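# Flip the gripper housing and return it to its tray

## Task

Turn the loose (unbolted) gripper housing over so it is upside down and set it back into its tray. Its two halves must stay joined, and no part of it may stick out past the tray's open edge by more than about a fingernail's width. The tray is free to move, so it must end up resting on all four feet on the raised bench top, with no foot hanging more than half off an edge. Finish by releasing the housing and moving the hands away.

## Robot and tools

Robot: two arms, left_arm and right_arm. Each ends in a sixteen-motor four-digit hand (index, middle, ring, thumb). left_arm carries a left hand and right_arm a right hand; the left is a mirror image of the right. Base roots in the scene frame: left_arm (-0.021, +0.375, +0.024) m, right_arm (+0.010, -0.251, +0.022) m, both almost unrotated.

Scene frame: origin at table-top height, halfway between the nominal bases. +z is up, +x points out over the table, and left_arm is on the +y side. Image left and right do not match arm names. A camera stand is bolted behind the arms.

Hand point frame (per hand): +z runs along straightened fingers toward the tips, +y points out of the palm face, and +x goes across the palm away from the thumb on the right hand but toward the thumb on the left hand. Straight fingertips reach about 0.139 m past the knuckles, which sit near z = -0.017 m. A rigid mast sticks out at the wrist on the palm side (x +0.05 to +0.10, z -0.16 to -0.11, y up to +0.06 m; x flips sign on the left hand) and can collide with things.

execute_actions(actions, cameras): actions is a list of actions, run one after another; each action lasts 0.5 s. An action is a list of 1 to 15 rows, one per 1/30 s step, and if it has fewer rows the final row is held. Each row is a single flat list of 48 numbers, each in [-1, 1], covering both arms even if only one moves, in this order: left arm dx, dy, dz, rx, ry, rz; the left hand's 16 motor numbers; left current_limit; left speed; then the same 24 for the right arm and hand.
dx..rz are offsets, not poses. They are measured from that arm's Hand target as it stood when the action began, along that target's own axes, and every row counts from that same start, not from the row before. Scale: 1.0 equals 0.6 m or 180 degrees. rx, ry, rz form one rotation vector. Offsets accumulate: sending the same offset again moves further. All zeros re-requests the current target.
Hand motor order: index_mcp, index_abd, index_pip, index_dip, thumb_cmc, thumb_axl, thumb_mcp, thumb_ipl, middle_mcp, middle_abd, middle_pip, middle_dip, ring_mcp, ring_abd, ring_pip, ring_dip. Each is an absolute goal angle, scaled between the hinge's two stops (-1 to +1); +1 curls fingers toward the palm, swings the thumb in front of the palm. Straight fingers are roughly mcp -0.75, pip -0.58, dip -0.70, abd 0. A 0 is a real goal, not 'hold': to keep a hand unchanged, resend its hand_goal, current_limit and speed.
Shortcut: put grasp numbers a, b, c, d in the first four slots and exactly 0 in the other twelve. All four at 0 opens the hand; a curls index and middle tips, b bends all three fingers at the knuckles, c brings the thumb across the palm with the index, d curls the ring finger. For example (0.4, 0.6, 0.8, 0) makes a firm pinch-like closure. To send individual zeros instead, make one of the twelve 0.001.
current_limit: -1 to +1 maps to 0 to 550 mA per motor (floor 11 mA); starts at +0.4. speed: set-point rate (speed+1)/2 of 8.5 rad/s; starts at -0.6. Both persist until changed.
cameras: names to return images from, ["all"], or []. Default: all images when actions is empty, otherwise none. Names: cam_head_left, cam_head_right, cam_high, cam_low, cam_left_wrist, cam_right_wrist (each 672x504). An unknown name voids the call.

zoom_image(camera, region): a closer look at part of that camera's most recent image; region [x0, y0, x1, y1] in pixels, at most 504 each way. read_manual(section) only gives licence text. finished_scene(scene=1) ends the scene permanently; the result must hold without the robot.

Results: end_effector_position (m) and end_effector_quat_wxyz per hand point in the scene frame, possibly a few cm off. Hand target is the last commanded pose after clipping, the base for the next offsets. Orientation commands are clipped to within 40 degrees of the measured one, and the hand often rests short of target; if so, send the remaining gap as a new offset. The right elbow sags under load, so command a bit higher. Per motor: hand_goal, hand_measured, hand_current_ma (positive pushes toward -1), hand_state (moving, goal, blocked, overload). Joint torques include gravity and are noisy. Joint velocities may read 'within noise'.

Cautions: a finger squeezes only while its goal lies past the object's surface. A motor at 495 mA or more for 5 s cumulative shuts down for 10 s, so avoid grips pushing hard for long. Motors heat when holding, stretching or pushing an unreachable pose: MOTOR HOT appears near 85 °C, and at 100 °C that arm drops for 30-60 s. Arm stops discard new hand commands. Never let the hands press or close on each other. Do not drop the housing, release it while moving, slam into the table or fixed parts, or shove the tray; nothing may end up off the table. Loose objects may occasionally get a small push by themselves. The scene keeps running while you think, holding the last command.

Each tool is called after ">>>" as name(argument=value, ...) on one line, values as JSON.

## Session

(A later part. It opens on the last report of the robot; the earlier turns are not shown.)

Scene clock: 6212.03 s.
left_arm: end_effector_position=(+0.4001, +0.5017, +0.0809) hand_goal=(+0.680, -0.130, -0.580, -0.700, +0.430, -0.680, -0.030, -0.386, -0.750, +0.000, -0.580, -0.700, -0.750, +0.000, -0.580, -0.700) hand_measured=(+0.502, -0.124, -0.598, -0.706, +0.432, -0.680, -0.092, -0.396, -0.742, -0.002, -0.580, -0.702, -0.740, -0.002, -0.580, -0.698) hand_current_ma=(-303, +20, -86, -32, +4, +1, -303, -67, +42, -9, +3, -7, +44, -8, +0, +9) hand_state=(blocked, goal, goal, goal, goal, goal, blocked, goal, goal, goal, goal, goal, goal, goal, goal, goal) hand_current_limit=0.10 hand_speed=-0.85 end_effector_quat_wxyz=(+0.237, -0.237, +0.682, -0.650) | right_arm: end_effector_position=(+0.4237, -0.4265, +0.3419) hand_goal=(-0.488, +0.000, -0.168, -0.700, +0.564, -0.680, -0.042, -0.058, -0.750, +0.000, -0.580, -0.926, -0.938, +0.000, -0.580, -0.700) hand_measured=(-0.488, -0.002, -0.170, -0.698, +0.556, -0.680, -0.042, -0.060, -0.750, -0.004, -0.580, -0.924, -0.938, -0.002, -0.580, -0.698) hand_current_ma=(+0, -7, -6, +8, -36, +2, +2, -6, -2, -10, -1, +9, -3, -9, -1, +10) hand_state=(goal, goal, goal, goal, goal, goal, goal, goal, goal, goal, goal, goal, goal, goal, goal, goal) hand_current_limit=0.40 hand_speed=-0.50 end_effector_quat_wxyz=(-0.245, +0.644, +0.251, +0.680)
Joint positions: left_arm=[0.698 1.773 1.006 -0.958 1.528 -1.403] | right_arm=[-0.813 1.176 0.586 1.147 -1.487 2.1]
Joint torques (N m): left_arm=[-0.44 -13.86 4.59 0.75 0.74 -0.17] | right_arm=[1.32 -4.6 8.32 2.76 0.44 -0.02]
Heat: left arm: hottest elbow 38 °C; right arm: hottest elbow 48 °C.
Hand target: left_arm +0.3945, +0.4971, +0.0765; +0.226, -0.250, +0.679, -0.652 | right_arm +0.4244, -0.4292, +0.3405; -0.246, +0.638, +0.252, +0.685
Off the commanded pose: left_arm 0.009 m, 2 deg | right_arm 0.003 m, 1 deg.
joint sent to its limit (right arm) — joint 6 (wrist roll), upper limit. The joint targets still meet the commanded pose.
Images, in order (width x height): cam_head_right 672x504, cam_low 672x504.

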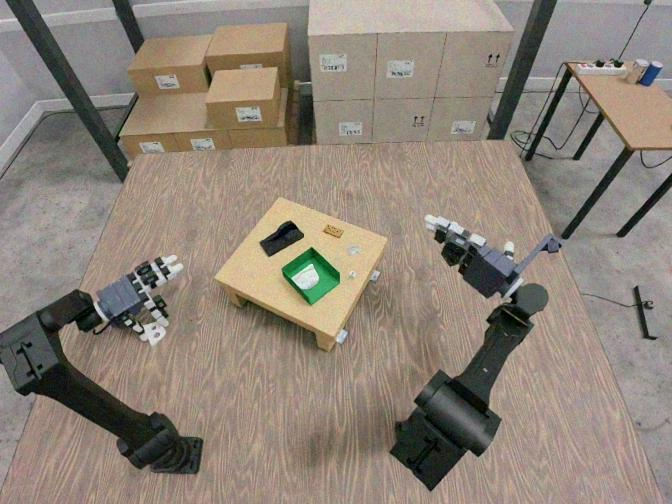

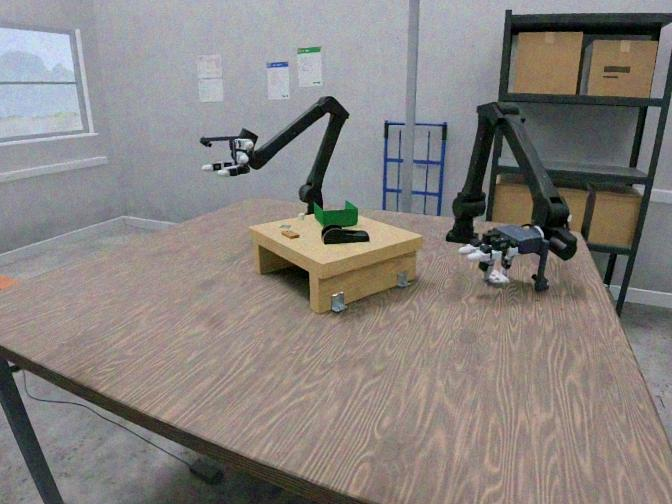

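>>> execute_actions(actions=[[[0,0,0,0,0,0,0.70,-0.13,-0.58,-0.70,0.43,-0.68,-0.02,-0.386,-0.75,0.001,-0.58,-0.70,-0.75,0.001,-0.58,-0.70,0.25,-0.85,0,0,0,0,0,0,0,0,0.75,0,0,0,0,0,0,0,0,0,0,0,0,0,0.4,-0.5]],[[0,-0.005,0,0,0,0,0.72,-0.13,-0.58,-0.70,0.43,-0.68,-0.02,-0.386,-0.75,0.001,-0.58,-0.70,-0.75,0.001,-0.58,-0.70,0.4,-0.85,0,0,0,0,0,0,0,0,0.75,0,0,0,0,0,0,0,0,0,0,0,0,0,0.4,-0.5]],[[0,-0.02,0,0,0,0,0.72,-0.13,-0.58,-0.70,0.43,-0.68,-0.02,-0.386,-0.75,0.001,-0.58,-0.70,-0.75,0.001,-0.58,-0.70,0.4,-0.85,0,0,0,0,0,0,0,0,0.75,0,0,0,0,0,0,0,0,0,0,0,0,0,0.4,-0.5]],[[0,-0.03,0,0,0,0,0.72,-0.13,-0.58,-0.70,0.43,-0.68,-0.02,-0.386,-0.75,0.001,-0.58,-0.70,-0.75,0.001,-0.58,-0.70,0.4,-0.85,0,0,0,0,0,0,0,0,0.75,0,0,0,0,0,0,0,0,0,0,0,0,0,0.4,-0.5]]], cameras=["cam_low","cam_head_right"])

>>> zoom_image(camera="cam_low", region=[460, 220, 540, 300])

>>> zoom_image(camera="cam_head_right", region=[110, 290, 190, 360])

Scene clock: 6231.27 s.
left_arm: end_effector_position=(+0.3971, +0.4992, +0.1029) hand_goal=(+0.720, -0.130, -0.580, -0.700, +0.430, -0.680, -0.020, -0.386, -0.750, +0.000, -0.580, -0.700, -0.750, +0.000, -0.580, -0.700) hand_measured=(+0.502, -0.126, -0.610, -0.712, +0.432, -0.680, -0.078, -0.400, -0.742, -0.002, -0.580, -0.702, -0.740, -0.002, -0.580, -0.698) hand_current_ma=(-385, +17, -139, -59, +4, +1, -367, -90, +42, -9, +3, -7, +44, -8, +0, +9) hand_state=(blocked, goal, blocked, goal, goal, goal, blocked, goal, goal, goal, goal, goal, goal, goal, goal, goal) hand_current_limit=0.40 hand_speed=-0.85 end_effector_quat_wxyz=(+0.232, -0.243, +0.680, -0.652) | right_arm: end_effector_position=(+0.4237, -0.4265, +0.3419) hand_goal=(-0.488, +0.000, -0.168, -0.700, +0.564, -0.680, -0.042, -0.058, -0.750, +0.000, -0.580, -0.926, -0.938, +0.000, -0.580, -0.700) hand_measured=(-0.488, -0.002, -0.170, -0.698, +0.556, -0.680, -0.042, -0.060, -0.750, -0.004, -0.580, -0.924, -0.938, -0.002, -0.580, -0.698) hand_current_ma=(+0, -7, -6, +8, -36, +2, +2, -6, -2, -10, -1, +9, -3, -9, -1, +10) hand_state=(goal, goal, goal, goal, goal, goal, goal, goal, goal, goal, goal, goal, goal, goal, goal, goal) hand_current_limit=0.40 hand_speed=-0.50 end_effector_quat_wxyz=(-0.245, +0.644, +0.251, +0.680)
Joint positions: left_arm=[0.698 1.72 1.006 -0.975 1.528 -1.455] | right_arm=[-0.813 1.176 0.586 1.147 -1.487 2.1]
Joint torques (N m): left_arm=[-0.97 -14.45 6.27 0.1 0.8 -0.16] | right_arm=[1.26 -4.84 8.29 2.81 0.45 -0.04]
Heat: left arm: hottest elbow 38 °C; right arm: hottest elbow 48 °C.
Hand target: left_arm +0.3960, +0.4963, +0.1094; +0.226, -0.250, +0.679, -0.652 | right_arm +0.4244, -0.4292, +0.3405; -0.246, +0.638, +0.252, +0.685
Off the commanded pose: left_arm 0.007 m, 1 deg | right_arm 0.003 m, 1 deg.
joint sent to its limit (right arm) — joint 6 (wrist roll), upper limit. The joint targets still meet the commanded pose.
Images, in order (width x height): cam_head_right 672x504, cam_low 672x504.

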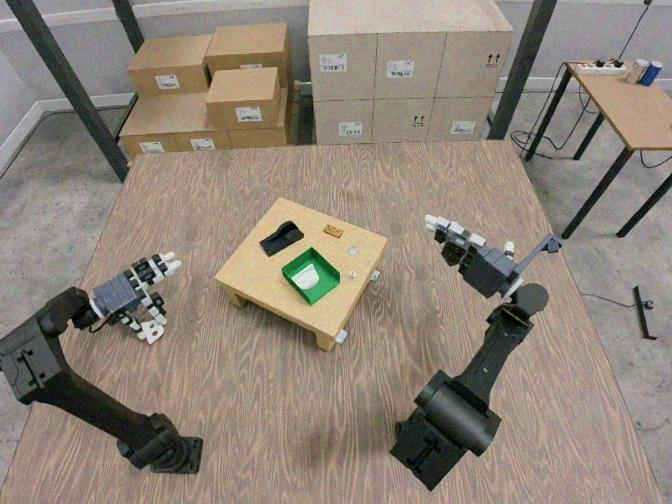

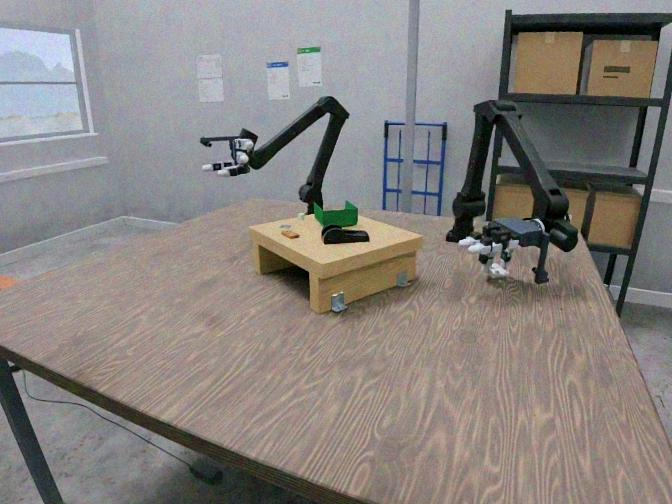

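Scaled by 6.300 from the camera's 672x504 image, which has a finer 960x720 frame.

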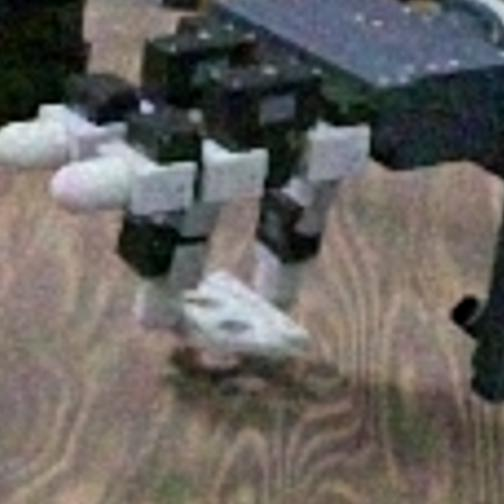

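Scaled by 6.300 from the camera's 672x504 image, which has a finer 960x720 frame.

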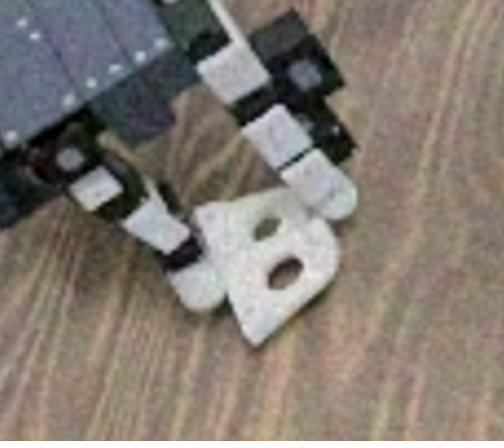

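>>> execute_actions(actions=[[[0,-0.05,0,0,0,0,0.72,-0.13,-0.58,-0.70,0.43,-0.68,-0.02,-0.386,-0.75,0.001,-0.58,-0.70,-0.75,0.001,-0.58,-0.70,0.4,-0.85,0,0,0,0,0,0,0,0,0.75,0,0,0,0,0,0,0,0,0,0,0,0,0,0.4,-0.5]],[[0,-0.03,0,0,0,0,0.72,-0.13,-0.58,-0.70,0.43,-0.68,-0.02,-0.386,-0.75,0.001,-0.58,-0.70,-0.75,0.001,-0.58,-0.70,0.4,-0.85,0,0,0,0,0,0,0,0,0.75,0,0,0,0,0,0,0,0,0,0,0,0,0,0.4,-0.5]],[[-0.0277,0.0045,0,0,0,0.061,0.72,-0.13,-0.58,-0.70,0.43,-0.68,-0.02,-0.386,-0.75,0.001,-0.58,-0.70,-0.75,0.001,-0.58,-0.70,0.4,-0.85,0,0,0,0,0,0,0,0,0.75,0,0,0,0,0,0,0,0,0,0,0,0,0,0.4,-0.5]],[[-0.0277,0.0045,0,0,0,0.061,0.72,-0.13,-0.58,-0.70,0.43,-0.68,-0.02,-0.386,-0.75,0.001,-0.58,-0.70,-0.75,0.001,-0.58,-0.70,0.4,-0.85,0,0,0,0,0,0,0,0,0.75,0,0,0,0,0,0,0,0,0,0,0,0,0,0.4,-0.5]],[[-0.0277,0.0045,0,0,0,0.061,0.72,-0.13,-0.58,-0.70,0.43,-0.68,-0.02,-0.386,-0.75,0.001,-0.58,-0.70,-0.75,0.001,-0.58,-0.70,0.4,-0.85,0,0,0,0,0,0,0,0,0.75,0,0,0,0,0,0,0,0,0,0,0,0,0,0.4,-0.5]],[[-0.0277,0.0045,0,0,0,0.061,0.72,-0.13,-0.58,-0.70,0.43,-0.68,-0.02,-0.386,-0.75,0.001,-0.58,-0.70,-0.75,0.001,-0.58,-0.70,0.4,-0.85,0,0,0,0,0,0,0,0,0.75,0,0,0,0,0,0,0,0,0,0,0,0,0,0.4,-0.5]]], cameras=["cam_low","cam_head_left"])

>>> zoom_image(camera="cam_low", region=[440, 190, 560, 300])

>>> zoom_image(camera="cam_head_left", region=[80, 260, 200, 370])

Scene clock: 6261.53 s.
left_arm: end_effector_position=(+0.4453, +0.5377, +0.1579) hand_goal=(+0.720, -0.130, -0.580, -0.700, +0.430, -0.680, -0.020, -0.386, -0.750, +0.000, -0.580, -0.700, -0.750, +0.000, -0.580, -0.700) hand_measured=(+0.502, -0.126, -0.610, -0.712, +0.426, -0.680, -0.078, -0.400, -0.742, -0.002, -0.580, -0.702, -0.740, -0.002, -0.580, -0.698) hand_current_ma=(-385, +12, -139, -59, -20, +1, -365, -90, +42, -9, +3, -7, +46, -8, +0, +9) hand_state=(blocked, goal, blocked, goal, goal, goal, blocked, goal, goal, goal, goal, goal, goal, goal, goal, goal) hand_current_limit=0.40 hand_speed=-0.85 end_effector_quat_wxyz=(+0.444, -0.003, +0.723, -0.530) | right_arm: end_effector_position=(+0.4237, -0.4265, +0.3419) hand_goal=(-0.488, +0.000, -0.168, -0.700, +0.564, -0.680, -0.042, -0.058, -0.750, +0.000, -0.580, -0.926, -0.938, +0.000, -0.580, -0.700) hand_measured=(-0.488, -0.002, -0.170, -0.698, +0.556, -0.680, -0.042, -0.060, -0.750, -0.004, -0.580, -0.924, -0.938, -0.002, -0.580, -0.698) hand_current_ma=(+0, -7, -6, +8, -36, +2, +2, -6, -2, -10, -1, +9, -3, -9, -1, +10) hand_state=(goal, goal, goal, goal, goal, goal, goal, goal, goal, goal, goal, goal, goal, goal, goal, goal) hand_current_limit=0.40 hand_speed=-0.50 end_effector_quat_wxyz=(-0.245, +0.644, +0.251, +0.680)
Joint positions: left_arm=[0.695 1.566 0.962 -0.666 1.524 -1.177] | right_arm=[-0.813 1.176 0.586 1.147 -1.487 2.1]
Joint torques (N m): left_arm=[-1.55 -13.98 6.71 1.58 0.82 0.27] | right_arm=[0.67 -4.89 8.25 2.59 0.45 0.02]
Heat: left arm: hottest elbow 39 °C; right arm: hottest elbow 48 °C.
Hand target: left_arm +0.4489, +0.5364, +0.1644; +0.454, +0.022, +0.723, -0.520 | right_arm +0.4244, -0.4292, +0.3405; -0.246, +0.638, +0.252, +0.685
Off the commanded pose: left_arm 0.007 m, 3 deg | right_arm 0.003 m, 1 deg.
joint sent to its limit (right arm) — joint 6 (wrist roll), upper limit. The joint targets still meet the commanded pose.
Images, in order (width x height): cam_head_left 672x504, cam_low 672x504.

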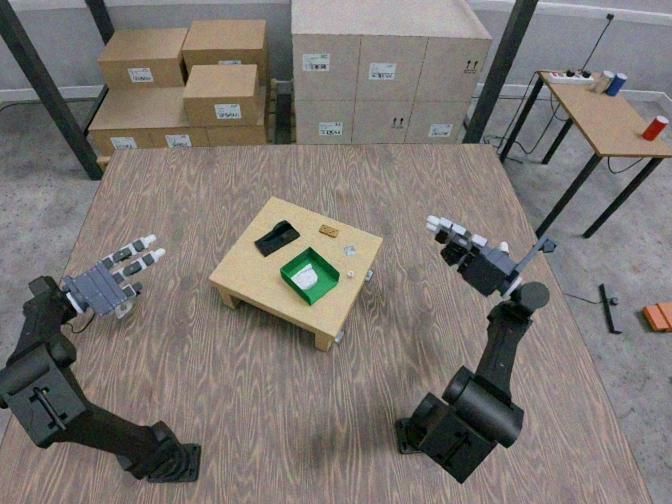

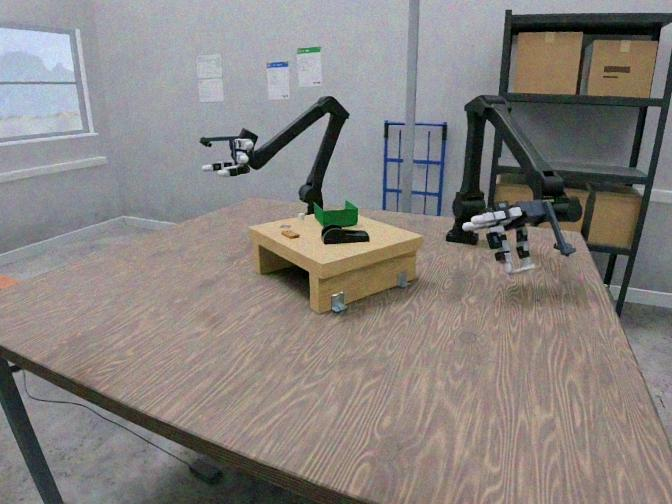

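Scaled by 4.200 from the camera's 672x504 image, which has a finer 960x720 frame.

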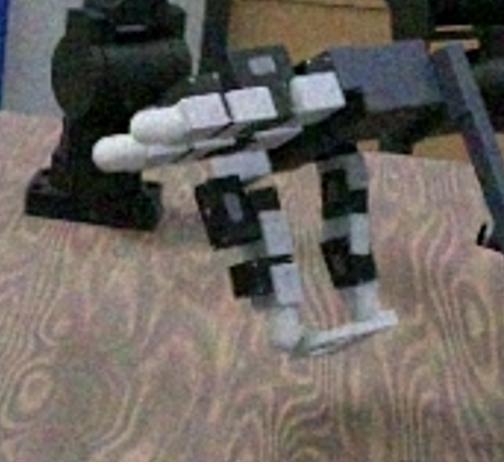

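Scaled by 4.200 from the camera's 672x504 image, which has a finer 960x720 frame.

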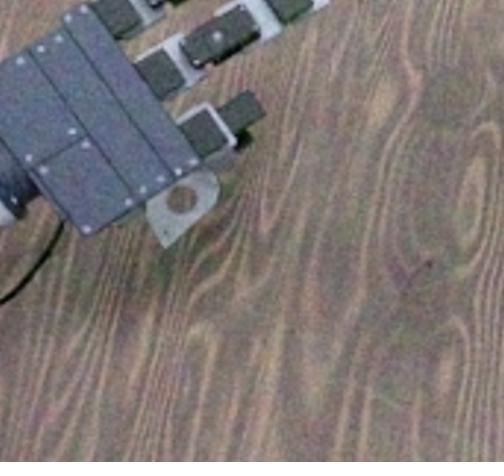

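>>> execute_actions(actions=[[[-0.0277,0.0045,0,0,0,0.061,0.72,-0.13,-0.58,-0.70,0.43,-0.68,-0.02,-0.386,-0.75,0.001,-0.58,-0.70,-0.75,0.001,-0.58,-0.70,0.4,-0.85,0,0,0,0,0,0,0,0,0.75,0,0,0,0,0,0,0,0,0,0,0,0,0,0.4,-0.5]],[[-0.0277,0.0045,0,0,0,0.061,0.72,-0.13,-0.58,-0.70,0.43,-0.68,-0.02,-0.386,-0.75,0.001,-0.58,-0.70,-0.75,0.001,-0.58,-0.70,0.4,-0.85,0,0,0,0,0,0,0,0,0.75,0,0,0,0,0,0,0,0,0,0,0,0,0,0.4,-0.5]],[[-0.0277,0.0045,0,0,0,0.061,0.72,-0.13,-0.58,-0.70,0.43,-0.68,-0.02,-0.386,-0.75,0.001,-0.58,-0.70,-0.75,0.001,-0.58,-0.70,0.4,-0.85,0,0,0,0,0,0,0,0,0.75,0,0,0,0,0,0,0,0,0,0,0,0,0,0.4,-0.5]],[[-0.0277,0.0045,0,0,0,0.061,0.72,-0.13,-0.58,-0.70,0.43,-0.68,-0.02,-0.386,-0.75,0.001,-0.58,-0.70,-0.75,0.001,-0.58,-0.70,0.4,-0.85,0,0,0,0,0,0,0,0,0.75,0,0,0,0,0,0,0,0,0,0,0,0,0,0.4,-0.5]]], cameras=["cam_low","cam_head_left"])

>>> zoom_image(camera="cam_low", region=[440, 190, 560, 300])

>>> zoom_image(camera="cam_head_left", region=[60, 260, 160, 350])

Scene clock: 6275.73 s.
left_arm: end_effector_position=(+0.4806, +0.5643, +0.2040) hand_goal=(+0.720, -0.130, -0.580, -0.700, +0.430, -0.680, -0.020, -0.386, -0.750, +0.000, -0.580, -0.700, -0.750, +0.000, -0.580, -0.700) hand_measured=(+0.502, -0.130, -0.610, -0.712, +0.420, -0.680, -0.078, -0.400, -0.744, -0.002, -0.580, -0.702, -0.744, -0.002, -0.580, -0.698) hand_current_ma=(-385, +2, -140, -59, -45, +1, -362, -90, +31, -9, +3, -7, +32, -8, +0, +9) hand_state=(blocked, goal, blocked, goal, goal, goal, blocked, goal, goal, goal, goal, goal, goal, goal, goal, goal) hand_current_limit=0.40 hand_speed=-0.85 end_effector_quat_wxyz=(+0.613, +0.264, +0.671, -0.323) | right_arm: end_effector_position=(+0.4237, -0.4265, +0.3419) hand_goal=(-0.488, +0.000, -0.168, -0.700, +0.564, -0.680, -0.042, -0.058, -0.750, +0.000, -0.580, -0.926, -0.938, +0.000, -0.580, -0.700) hand_measured=(-0.488, -0.002, -0.170, -0.698, +0.556, -0.680, -0.042, -0.060, -0.750, -0.004, -0.580, -0.924, -0.938, -0.002, -0.580, -0.698) hand_current_ma=(+0, -7, -6, +8, -36, +2, +2, -6, -2, -10, -1, +9, -3, -9, -1, +10) hand_state=(goal, goal, goal, goal, goal, goal, goal, goal, goal, goal, goal, goal, goal, goal, goal, goal) hand_current_limit=0.40 hand_speed=-0.50 end_effector_quat_wxyz=(-0.245, +0.644, +0.251, +0.680)
Joint positions: left_arm=[0.692 1.535 0.887 -0.335 1.524 -0.698] | right_arm=[-0.813 1.176 0.586 1.147 -1.487 2.1]
Joint torques (N m): left_arm=[-1.32 -13.33 7.16 1.74 0.8 0.39] | right_arm=[0.44 -4.72 8.2 2.52 0.46 0.02]
Heat: left arm: hottest elbow 39 °C; right arm: hottest elbow 48 °C.
Hand target: left_arm +0.4831, +0.5615, +0.2148; +0.615, +0.291, +0.662, -0.313 | right_arm +0.4244, -0.4292, +0.3405; -0.246, +0.638, +0.252, +0.685
Off the commanded pose: left_arm 0.011 m, 3 deg | right_arm 0.003 m, 1 deg.
joint sent to its limit (right arm) — joint 6 (wrist roll), upper limit. The joint targets still meet the commanded pose.
Images, in order (width x height): cam_head_left 672x504, cam_low 672x504.

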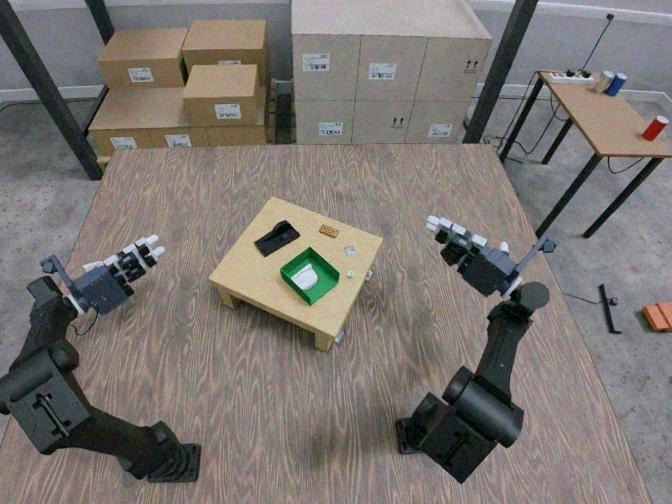

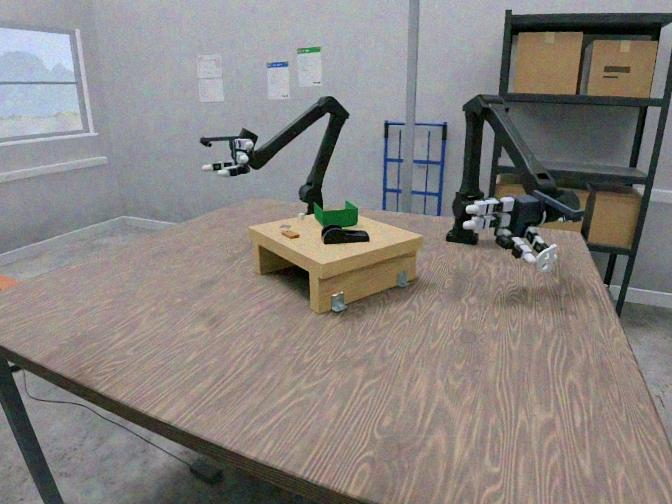

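Scaled by 4.200 from the camera's 672x504 image, which has a finer 960x720 frame.

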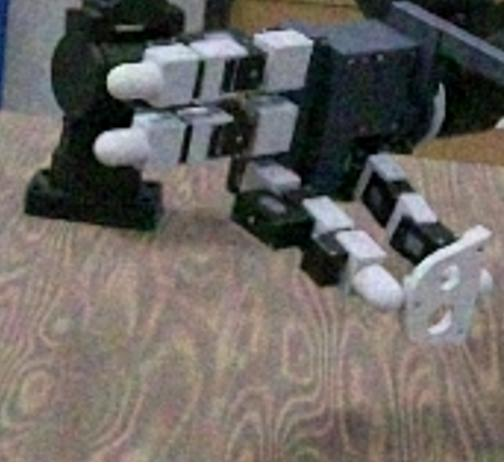

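Scaled by 5.040 from the camera's 672x504 image, which has a finer 960x720 frame.

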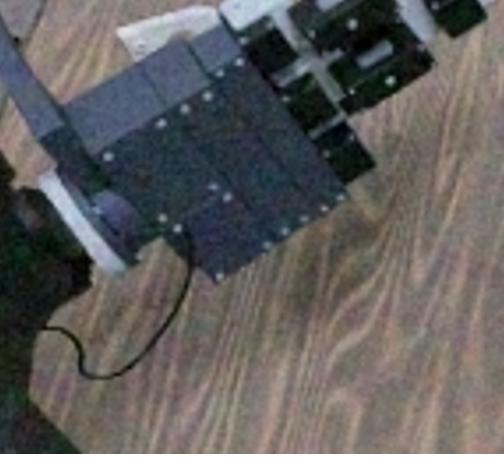

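>>> execute_actions(actions=[[[-0.0277,0.0045,0,0,0,0.061,0.72,-0.13,-0.58,-0.70,0.43,-0.68,-0.02,-0.386,-0.75,0.001,-0.58,-0.70,-0.75,0.001,-0.58,-0.70,0.4,-0.85,0,0,0,0,0,0,0,0,0.75,0,0,0,0,0,0,0,0,0,0,0,0,0,0.4,-0.5]],[[-0.0277,0.0045,0,0,0,0.061,0.72,-0.13,-0.58,-0.70,0.43,-0.68,-0.02,-0.386,-0.75,0.001,-0.58,-0.70,-0.75,0.001,-0.58,-0.70,0.4,-0.85,0,0,0,0,0,0,0,0,0.75,0,0,0,0,0,0,0,0,0,0,0,0,0,0.4,-0.5]]], cameras=["cam_low","cam_head_left"])

>>> zoom_image(camera="cam_low", region=[480, 210, 580, 300])

>>> zoom_image(camera="cam_head_left", region=[40, 240, 160, 340])

Scene clock: 6287.50 s.
left_arm: end_effector_position=(+0.4862, +0.5669, +0.2357) hand_goal=(+0.720, -0.130, -0.580, -0.700, +0.430, -0.680, -0.020, -0.386, -0.750, +0.000, -0.580, -0.700, -0.750, +0.000, -0.580, -0.700) hand_measured=(+0.502, -0.130, -0.610, -0.712, +0.418, -0.680, -0.078, -0.400, -0.750, -0.002, -0.580, -0.702, -0.750, -0.002, -0.580, -0.698) hand_current_ma=(-385, +0, -141, -59, -52, +1, -361, -90, +2, -9, +3, -7, +2, -8, +0, +9) hand_state=(blocked, goal, blocked, goal, goal, goal, blocked, goal, goal, goal, goal, goal, goal, goal, goal, goal) hand_current_limit=0.40 hand_speed=-0.85 end_effector_quat_wxyz=(+0.665, +0.384, +0.608, -0.200) | right_arm: end_effector_position=(+0.4237, -0.4265, +0.3419) hand_goal=(-0.488, +0.000, -0.168, -0.700, +0.564, -0.680, -0.042, -0.058, -0.750, +0.000, -0.580, -0.926, -0.938, +0.000, -0.580, -0.700) hand_measured=(-0.488, -0.002, -0.170, -0.698, +0.556, -0.680, -0.042, -0.060, -0.750, -0.004, -0.580, -0.924, -0.938, -0.002, -0.580, -0.698) hand_current_ma=(+0, -7, -6, +8, -36, +2, +2, -6, -2, -10, -1, +9, -3, -9, -1, +10) hand_state=(goal, goal, goal, goal, goal, goal, goal, goal, goal, goal, goal, goal, goal, goal, goal, goal) hand_current_limit=0.40 hand_speed=-0.50 end_effector_quat_wxyz=(-0.245, +0.644, +0.251, +0.680)
Joint positions: left_arm=[0.691 1.53 0.856 -0.188 1.524 -0.439] | right_arm=[-0.813 1.176 0.586 1.147 -1.487 2.1]
Joint torques (N m): left_arm=[-1.55 -13.1 7.21 1.83 0.79 0.38] | right_arm=[0.79 -5.07 8.51 2.66 0.42 0]
Heat: left arm: hottest elbow 38 °C; right arm: hottest elbow 48 °C.
Hand target: left_arm +0.4872, +0.5628, +0.2480; +0.664, +0.411, +0.595, -0.190 | right_arm +0.4244, -0.4292, +0.3405; -0.246, +0.638, +0.252, +0.685
Off the commanded pose: left_arm 0.013 m, 4 deg | right_arm 0.003 m, 1 deg.
joint sent to its limit (right arm) — joint 6 (wrist roll), upper limit. The joint targets still meet the commanded pose.
Images, in order (width x height): cam_head_left 672x504, cam_low 672x504.

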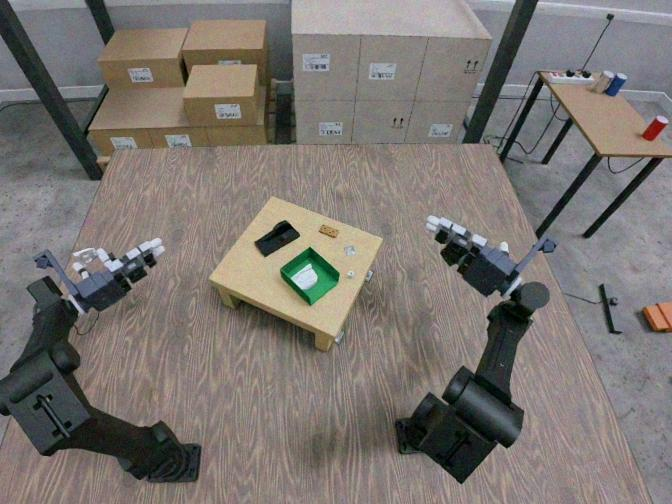

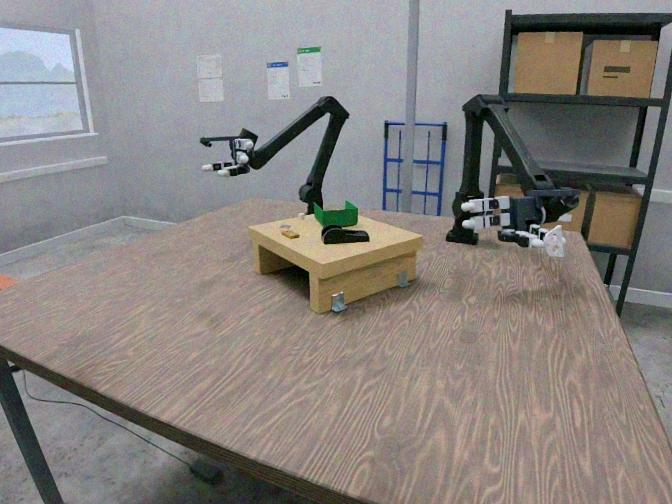

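Scaled by 5.040 from the camera's 672x504 image, which has a finer 960x720 frame.

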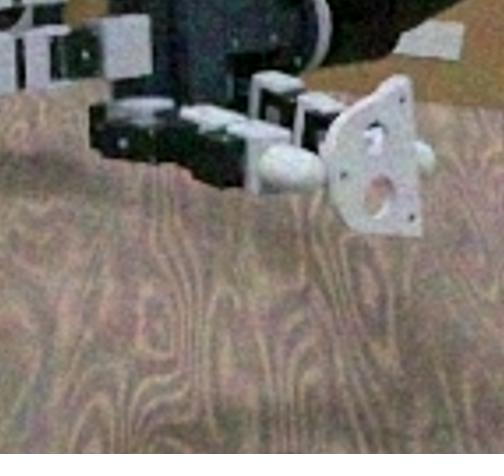

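Scaled by 4.200 from the camera's 672x504 image, which has a finer 960x720 frame.

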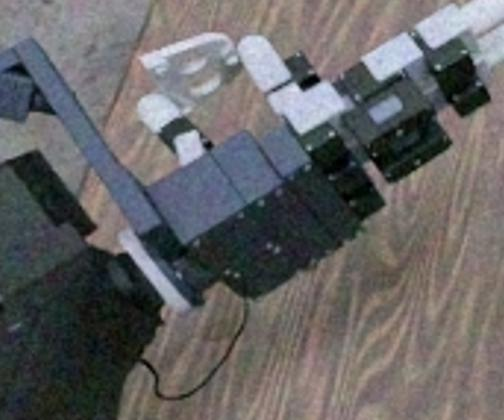

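>>> execute_actions(actions=[[[0.0126,-0.002,0,0,0,-0.0278,0.72,-0.13,-0.58,-0.70,0.43,-0.68,-0.02,-0.386,-0.75,0.001,-0.58,-0.70,-0.75,0.001,-0.58,-0.70,0.4,-0.85,0,0,0,0,0,0,0,0,0.75,0,0,0,0,0,0,0,0,0,0,0,0,0,0.4,-0.5]],[[0.05,-0.009,0,0,0,0,0.72,-0.13,-0.58,-0.70,0.43,-0.68,-0.02,-0.386,-0.75,0.001,-0.58,-0.70,-0.75,0.001,-0.58,-0.70,0.4,-0.85,0,0,0,0,0,0,0,0,0.75,0,0,0,0,0,0,0,0,0,0,0,0,0,0.4,-0.5]],[[0.05,-0.009,0,0,0,0,0.72,-0.13,-0.58,-0.70,0.43,-0.68,-0.02,-0.386,-0.75,0.001,-0.58,-0.70,-0.75,0.001,-0.58,-0.70,0.4,-0.85,0,0,0,0,0,0,0,0,0.75,0,0,0,0,0,0,0,0,0,0,0,0,0,0.4,-0.5]],[[0.05,-0.009,0,0,0,0,0.72,-0.13,-0.58,-0.70,0.43,-0.68,-0.02,-0.386,-0.75,0.001,-0.58,-0.70,-0.75,0.001,-0.58,-0.70,0.4,-0.85,0,0,0,0,0,0,0,0,0.75,0,0,0,0,0,0,0,0,0,0,0,0,0,0.4,-0.5]]], cameras=["cam_low"])

>>> zoom_image(camera="cam_low", region=[480, 210, 580, 300])

Scene clock: 6332.33 s.
left_arm: end_effector_position=(+0.4891, +0.5685, +0.1519) hand_goal=(+0.720, -0.130, -0.580, -0.700, +0.430, -0.680, -0.020, -0.386, -0.750, +0.000, -0.580, -0.700, -0.750, +0.000, -0.580, -0.700) hand_measured=(+0.502, -0.130, -0.610, -0.712, +0.418, -0.680, -0.078, -0.400, -0.750, -0.002, -0.580, -0.702, -0.750, -0.002, -0.580, -0.698) hand_current_ma=(-385, -1, -141, -59, -54, +1, -360, -90, +2, -9, +3, -7, +2, -8, +0, +9) hand_state=(blocked, goal, blocked, goal, goal, goal, blocked, goal, goal, goal, goal, goal, goal, goal, goal, goal) hand_current_limit=0.40 hand_speed=-0.85 end_effector_quat_wxyz=(+0.656, +0.372, +0.619, -0.220) | right_arm: end_effector_position=(+0.4237, -0.4265, +0.3419) hand_goal=(-0.488, +0.000, -0.168, -0.700, +0.564, -0.680, -0.042, -0.058, -0.750, +0.000, -0.580, -0.926, -0.938, +0.000, -0.580, -0.700) hand_measured=(-0.488, -0.002, -0.170, -0.698, +0.556, -0.680, -0.042, -0.060, -0.750, -0.004, -0.580, -0.924, -0.938, -0.002, -0.580, -0.698) hand_current_ma=(+0, -7, -6, +8, -36, +2, +2, -6, -2, -10, -1, +9, -3, -9, -1, +10) hand_state=(goal, goal, goal, goal, goal, goal, goal, goal, goal, goal, goal, goal, goal, goal, goal, goal) hand_current_limit=0.40 hand_speed=-0.50 end_effector_quat_wxyz=(-0.245, +0.644, +0.251, +0.680)
Joint positions: left_arm=[0.691 1.716 0.853 -0.231 1.524 -0.26] | right_arm=[-0.813 1.176 0.586 1.147 -1.487 2.1]
Joint torques (N m): left_arm=[-0.56 -12.1 6.2 1.21 0.94 0.46] | right_arm=[0.73 -4.25 8.25 2.73 0.45 0.05]
Heat: left arm: hottest elbow 38 °C; right arm: hottest elbow 48 °C.
Hand target: left_arm +0.4896, +0.5707, +0.1494; +0.655, +0.385, +0.612, -0.219 | right_arm +0.4244, -0.4292, +0.3405; -0.246, +0.638, +0.252, +0.685
Off the commanded pose: left_arm 0.003 m, 2 deg | right_arm 0.003 m, 1 deg.
joint sent to its limit (right arm) — joint 6 (wrist roll), upper limit. The joint targets still meet the commanded pose.
Images, in order (width x height): cam_low 672x504.

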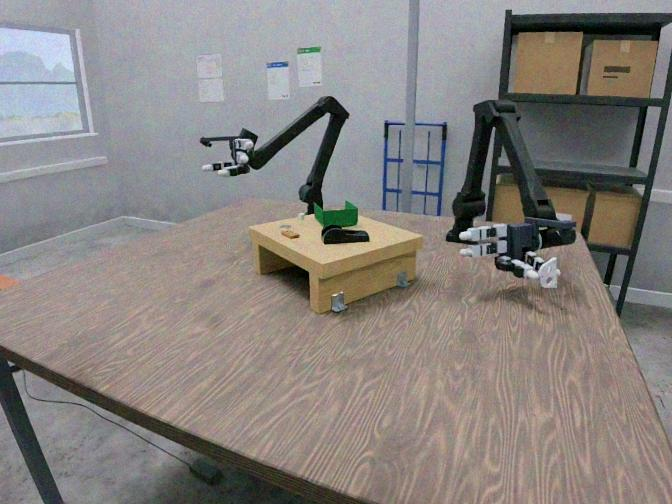

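Scaled by 5.040 from the camera's 672x504 image, which has a finer 960x720 frame.

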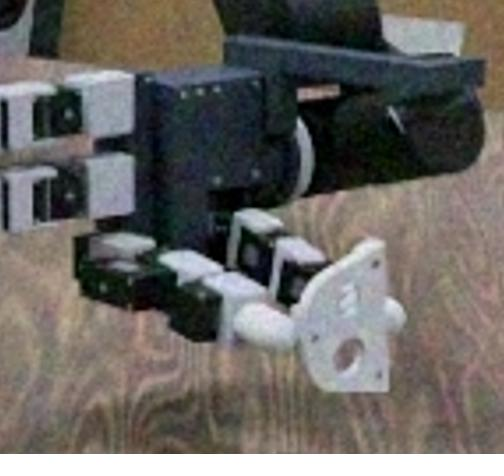

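>>> execute_actions(actions=[[[0.0409,-0.007,0,0,0,-0.0167,0.72,-0.13,-0.58,-0.70,0.43,-0.68,-0.02,-0.386,-0.75,0.001,-0.58,-0.70,-0.75,0.001,-0.58,-0.70,0.4,-0.85,0,0,0,0,0,0,0,0,0.75,0,0,0,0,0,0,0,0,0,0,0,0,0,0.4,-0.5]],[[0.025,-0.0045,0,0,0,0,0.72,-0.13,-0.58,-0.70,0.43,-0.68,-0.02,-0.386,-0.75,0.001,-0.58,-0.70,-0.75,0.001,-0.58,-0.70,0.4,-0.85,0,0,0,0,0,0,0,0,0.75,0,0,0,0,0,0,0,0,0,0,0,0,0,0.4,-0.5]]], cameras=["cam_low"])

>>> zoom_image(camera="cam_low", region=[500, 230, 580, 310])

Scene clock: 6342.07 s.
left_arm: end_effector_position=(+0.4870, +0.5671, +0.1113) hand_goal=(+0.720, -0.130, -0.580, -0.700, +0.430, -0.680, -0.020, -0.386, -0.750, +0.000, -0.580, -0.700, -0.750, +0.000, -0.580, -0.700) hand_measured=(+0.502, -0.130, -0.610, -0.712, +0.418, -0.680, -0.078, -0.400, -0.750, -0.002, -0.580, -0.702, -0.750, -0.002, -0.580, -0.698) hand_current_ma=(-385, -1, -141, -59, -54, +1, -360, -90, +2, -9, +3, -7, +2, -8, +0, +9) hand_state=(blocked, goal, blocked, goal, goal, goal, blocked, goal, goal, goal, goal, goal, goal, goal, goal, goal) hand_current_limit=0.40 hand_speed=-0.85 end_effector_quat_wxyz=(+0.650, +0.359, +0.627, -0.236) | right_arm: end_effector_position=(+0.4237, -0.4265, +0.3419) hand_goal=(-0.488, +0.000, -0.168, -0.700, +0.564, -0.680, -0.042, -0.058, -0.750, +0.000, -0.580, -0.926, -0.938, +0.000, -0.580, -0.700) hand_measured=(-0.488, -0.002, -0.170, -0.698, +0.556, -0.680, -0.042, -0.060, -0.750, -0.004, -0.580, -0.924, -0.938, -0.002, -0.580, -0.698) hand_current_ma=(+0, -7, -6, +8, -36, +2, +2, -6, -2, -10, -1, +9, -3, -9, -1, +10) hand_state=(goal, goal, goal, goal, goal, goal, goal, goal, goal, goal, goal, goal, goal, goal, goal, goal) hand_current_limit=0.40 hand_speed=-0.50 end_effector_quat_wxyz=(-0.245, +0.644, +0.251, +0.680)
Joint positions: left_arm=[0.692 1.805 0.853 -0.243 1.524 -0.205] | right_arm=[-0.813 1.176 0.586 1.147 -1.487 2.1]
Joint torques (N m): left_arm=[-0.32 -12.86 6.53 0.65 0.96 0.41] | right_arm=[0.85 -5.19 8.24 2.5 0.47 0]
Heat: left arm: hottest elbow 38 °C; right arm: hottest elbow 48 °C.
Hand target: left_arm +0.4899, +0.5734, +0.1094; +0.649, +0.369, +0.622, -0.236 | right_arm +0.4244, -0.4292, +0.3405; -0.246, +0.638, +0.252, +0.685
Off the commanded pose: left_arm 0.007 m, 1 deg | right_arm 0.003 m, 1 deg.
joint sent to its limit (right arm) — joint 6 (wrist roll), upper limit. The joint targets still meet the commanded pose.
Images, in order (width x height): cam_low 672x504.

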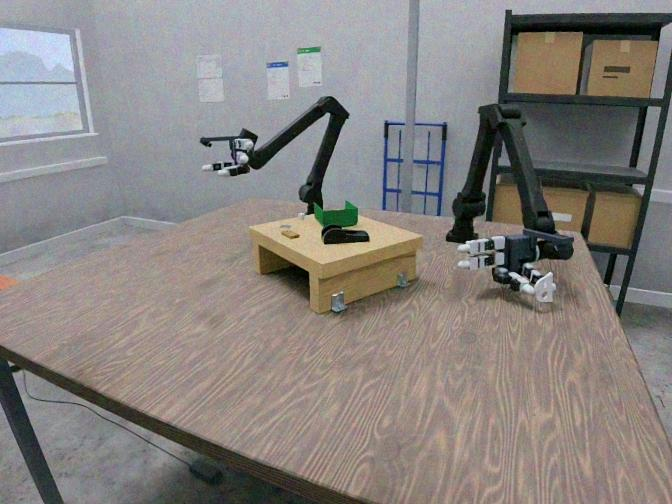

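Scaled by 6.300 from the camera's 672x504 image, which has a finer 960x720 frame.

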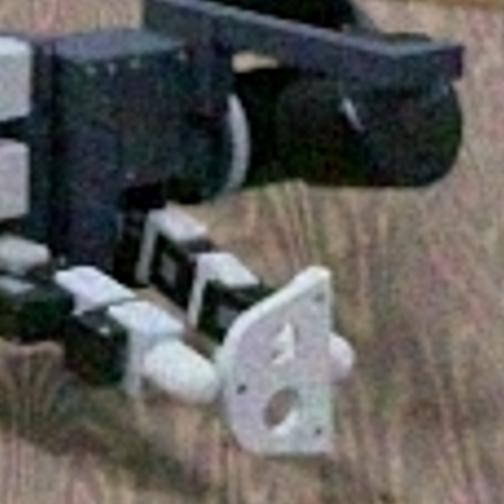

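>>> execute_actions(actions=[[[0.02,-0.0035,0,0,0,0,0.72,-0.13,-0.58,-0.70,0.43,-0.68,-0.02,-0.386,-0.75,0.001,-0.58,-0.70,-0.75,0.001,-0.58,-0.70,0.4,-0.85,0,0,0,0,0,0,0,0,0.75,0,0,0,0,0,0,0,0,0,0,0,0,0,0.4,-0.5]],[[0.012,-0.002,0,0,0,0,0.72,-0.13,-0.58,-0.70,0.43,-0.68,-0.02,-0.386,-0.75,0.001,-0.58,-0.70,-0.75,0.001,-0.58,-0.70,0.4,-0.85,0,0,0,0,0,0,0,0,0.75,0,0,0,0,0,0,0,0,0,0,0,0,0,0.4,-0.5]]], cameras=["cam_low","cam_head_left"])

>>> zoom_image(camera="cam_low", region=[500, 230, 580, 310])

>>> zoom_image(camera="cam_head_left", region=[40, 240, 140, 330])

Scene clock: 6351.47 s.
left_arm: end_effector_position=(+0.4845, +0.5660, +0.0910) hand_goal=(+0.720, -0.130, -0.580, -0.700, +0.430, -0.680, -0.020, -0.386, -0.750, +0.000, -0.580, -0.700, -0.750, +0.000, -0.580, -0.700) hand_measured=(+0.502, -0.130, -0.610, -0.712, +0.418, -0.680, -0.078, -0.400, -0.750, -0.002, -0.580, -0.702, -0.750, -0.002, -0.580, -0.698) hand_current_ma=(-385, -1, -142, -60, -54, +1, -359, -90, +2, -9, +3, -7, +2, -8, +0, +9) hand_state=(blocked, goal, blocked, goal, goal, goal, blocked, goal, goal, goal, goal, goal, goal, goal, goal, goal) hand_current_limit=0.40 hand_speed=-0.85 end_effector_quat_wxyz=(+0.649, +0.358, +0.628, -0.238) | right_arm: end_effector_position=(+0.4237, -0.4265, +0.3419) hand_goal=(-0.488, +0.000, -0.168, -0.700, +0.564, -0.680, -0.042, -0.058, -0.750, +0.000, -0.580, -0.926, -0.938, +0.000, -0.580, -0.700) hand_measured=(-0.488, -0.002, -0.170, -0.698, +0.556, -0.680, -0.042, -0.060, -0.750, -0.004, -0.580, -0.924, -0.938, -0.002, -0.580, -0.698) hand_current_ma=(+0, -7, -6, +8, -36, +2, +2, -6, -2, -10, -1, +9, -3, -9, -1, +10) hand_state=(goal, goal, goal, goal, goal, goal, goal, goal, goal, goal, goal, goal, goal, goal, goal, goal) hand_current_limit=0.40 hand_speed=-0.50 end_effector_quat_wxyz=(-0.245, +0.644, +0.251, +0.680)
Joint positions: left_arm=[0.694 1.853 0.853 -0.252 1.524 -0.152] | right_arm=[-0.813 1.176 0.586 1.147 -1.487 2.1]
Joint torques (N m): left_arm=[-0.03 -12.57 6.71 0.64 0.97 0.39] | right_arm=[0.5 -4.72 8.25 2.54 0.45 -0.01]
Heat: left arm: hottest elbow 38 °C; right arm: hottest elbow 48 °C.
Hand target: left_arm +0.4895, +0.5742, +0.0898; +0.649, +0.369, +0.622, -0.236 | right_arm +0.4244, -0.4292, +0.3405; -0.246, +0.638, +0.252, +0.685
Off the commanded pose: left_arm 0.010 m, 1 deg | right_arm 0.003 m, 1 deg.
joint sent to its limit (right arm) — joint 6 (wrist roll), upper limit. The joint targets still meet the commanded pose.
Images, in order (width x height): cam_head_left 672x504, cam_low 672x504.

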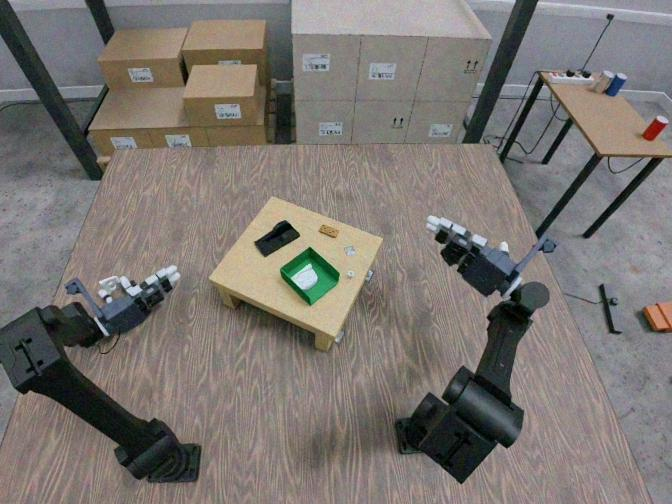

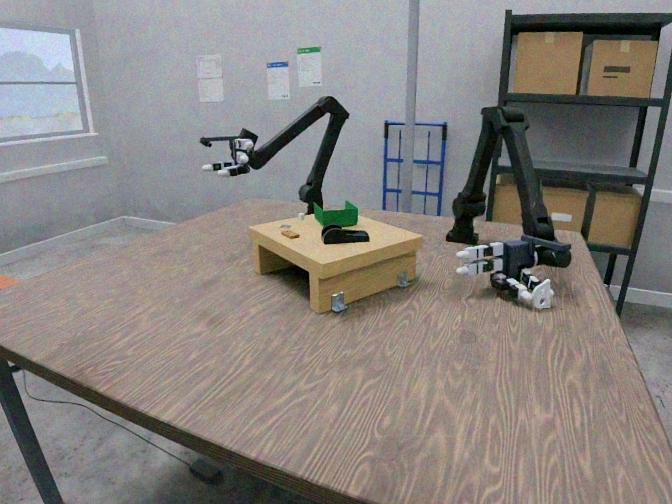

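Scaled by 6.300 from the camera's 672x504 image, which has a finer 960x720 frame.

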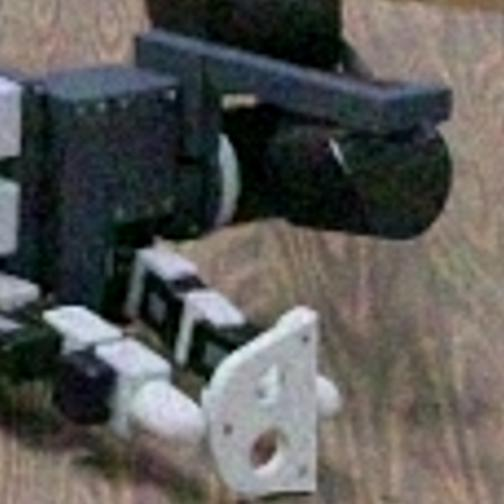

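Scaled by 5.040 from the camera's 672x504 image, which has a finer 960x720 frame.

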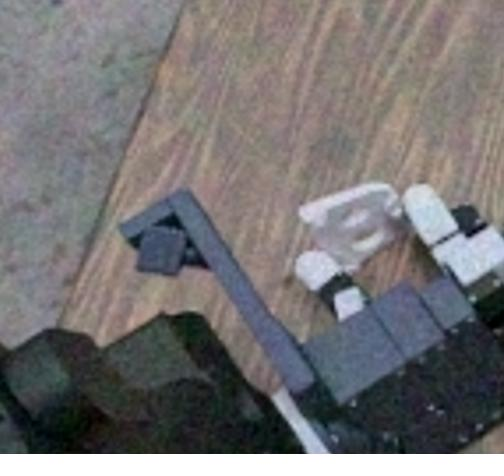

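>>> execute_actions(actions=[[[0.014,-0.0025,0,0,0,0,0.72,-0.13,-0.58,-0.70,0.43,-0.68,-0.02,-0.386,-0.75,0.001,-0.58,-0.70,-0.75,0.001,-0.58,-0.70,0.4,-0.85,0,0,0,0,0,0,0,0,0.75,0,0,0,0,0,0,0,0,0,0,0,0,0,0.4,-0.5]],[[0,-0.02,0,0,0,0,0.72,-0.13,-0.58,-0.70,0.43,-0.68,-0.02,-0.386,-0.75,0.001,-0.58,-0.70,-0.75,0.001,-0.58,-0.70,0.4,-0.85,0,0,0,0,0,0,0,0,0.75,0,0,0,0,0,0,0,0,0,0,0,0,0,0.4,-0.5]]], cameras=["cam_low","cam_head_left"])

>>> zoom_image(camera="cam_low", region=[500, 240, 580, 320])

>>> zoom_image(camera="cam_head_left", region=[80, 260, 150, 330])

Scene clock: 6364.07 s.
left_arm: end_effector_position=(+0.4814, +0.5641, +0.0859) hand_goal=(+0.720, -0.130, -0.580, -0.700, +0.430, -0.680, -0.020, -0.386, -0.750, +0.000, -0.580, -0.700, -0.750, +0.000, -0.580, -0.700) hand_measured=(+0.502, -0.134, -0.612, -0.714, +0.430, -0.680, -0.076, -0.400, -0.750, -0.002, -0.580, -0.702, -0.750, -0.002, -0.580, -0.698) hand_current_ma=(-385, -13, -151, -64, +2, +1, -355, -91, +2, -9, +3, -7, +2, -8, +0, +9) hand_state=(blocked, goal, blocked, goal, goal, goal, blocked, goal, goal, goal, goal, goal, goal, goal, goal, goal) hand_current_limit=0.40 hand_speed=-0.85 end_effector_quat_wxyz=(+0.651, +0.366, +0.624, -0.231) | right_arm: end_effector_position=(+0.4237, -0.4265, +0.3419) hand_goal=(-0.488, +0.000, -0.168, -0.700, +0.564, -0.680, -0.042, -0.058, -0.750, +0.000, -0.580, -0.926, -0.938, +0.000, -0.580, -0.700) hand_measured=(-0.488, -0.002, -0.170, -0.698, +0.556, -0.680, -0.042, -0.060, -0.750, -0.004, -0.580, -0.924, -0.938, -0.002, -0.580, -0.698) hand_current_ma=(+0, -7, -6, +8, -36, +2, +2, -6, -2, -10, -1, +9, -3, -9, -1, +10) hand_state=(goal, goal, goal, goal, goal, goal, goal, goal, goal, goal, goal, goal, goal, goal, goal, goal) hand_current_limit=0.40 hand_speed=-0.50 end_effector_quat_wxyz=(-0.245, +0.644, +0.251, +0.680)
Joint positions: left_arm=[0.695 1.869 0.853 -0.292 1.524 -0.073] | right_arm=[-0.813 1.176 0.586 1.147 -1.487 2.1]
Joint torques (N m): left_arm=[-0.26 -12.57 5.18 0.55 0.95 0.36] | right_arm=[0.67 -5.01 8.2 2.63 0.48 0.04]
Heat: left arm: hottest elbow 38 °C; right arm: hottest elbow 48 °C.
Hand target: left_arm +0.4802, +0.5673, +0.0792; +0.649, +0.369, +0.622, -0.236 | right_arm +0.4244, -0.4292, +0.3405; -0.246, +0.638, +0.252, +0.685
Off the commanded pose: left_arm 0.008 m, 1 deg | right_arm 0.003 m, 1 deg.
joint sent to its limit (right arm) — joint 6 (wrist roll), upper limit. The joint targets still meet the commanded pose.
Images, in order (width x height): cam_head_left 672x504, cam_low 672x504.

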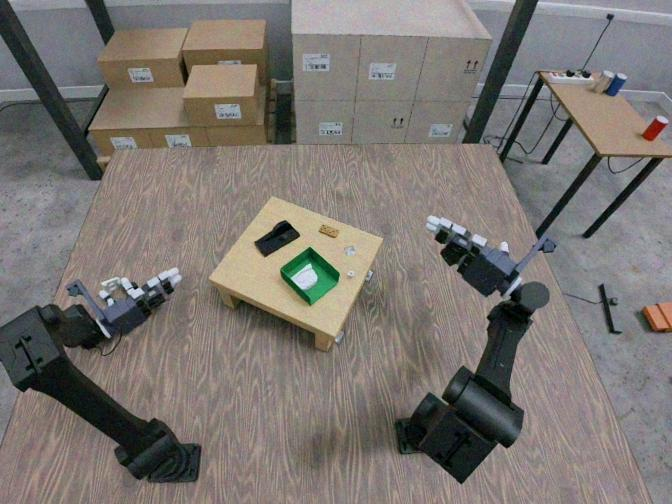

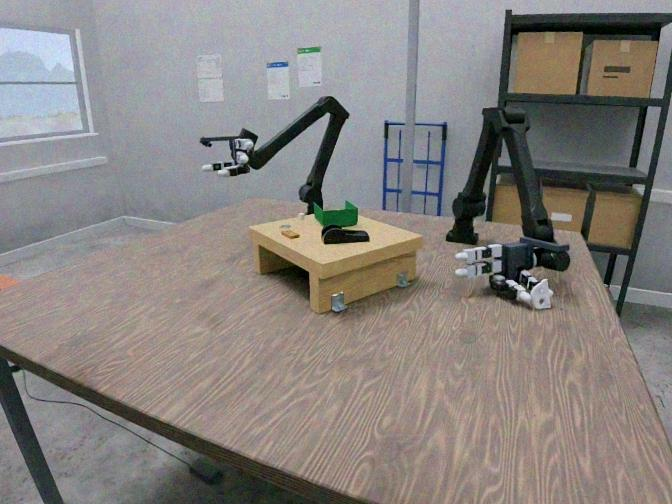

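Scaled by 6.300 from the camera's 672x504 image, which has a finer 960x720 frame.

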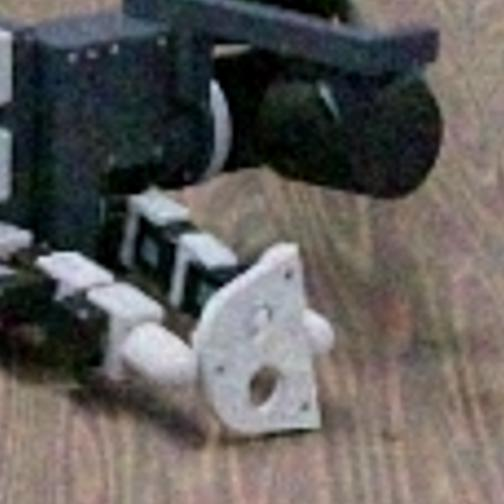

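Scaled by 7.200 from the camera's 672x504 image, which has a finer 960x720 frame.

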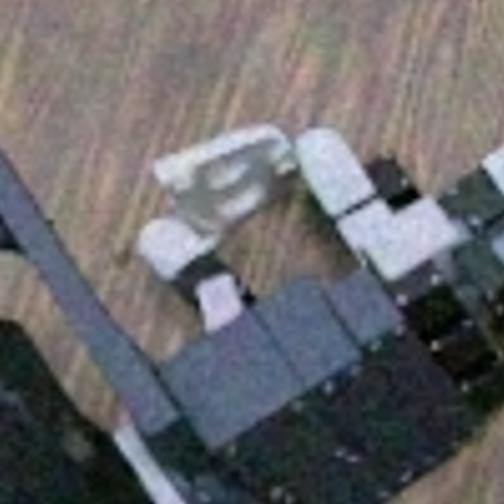

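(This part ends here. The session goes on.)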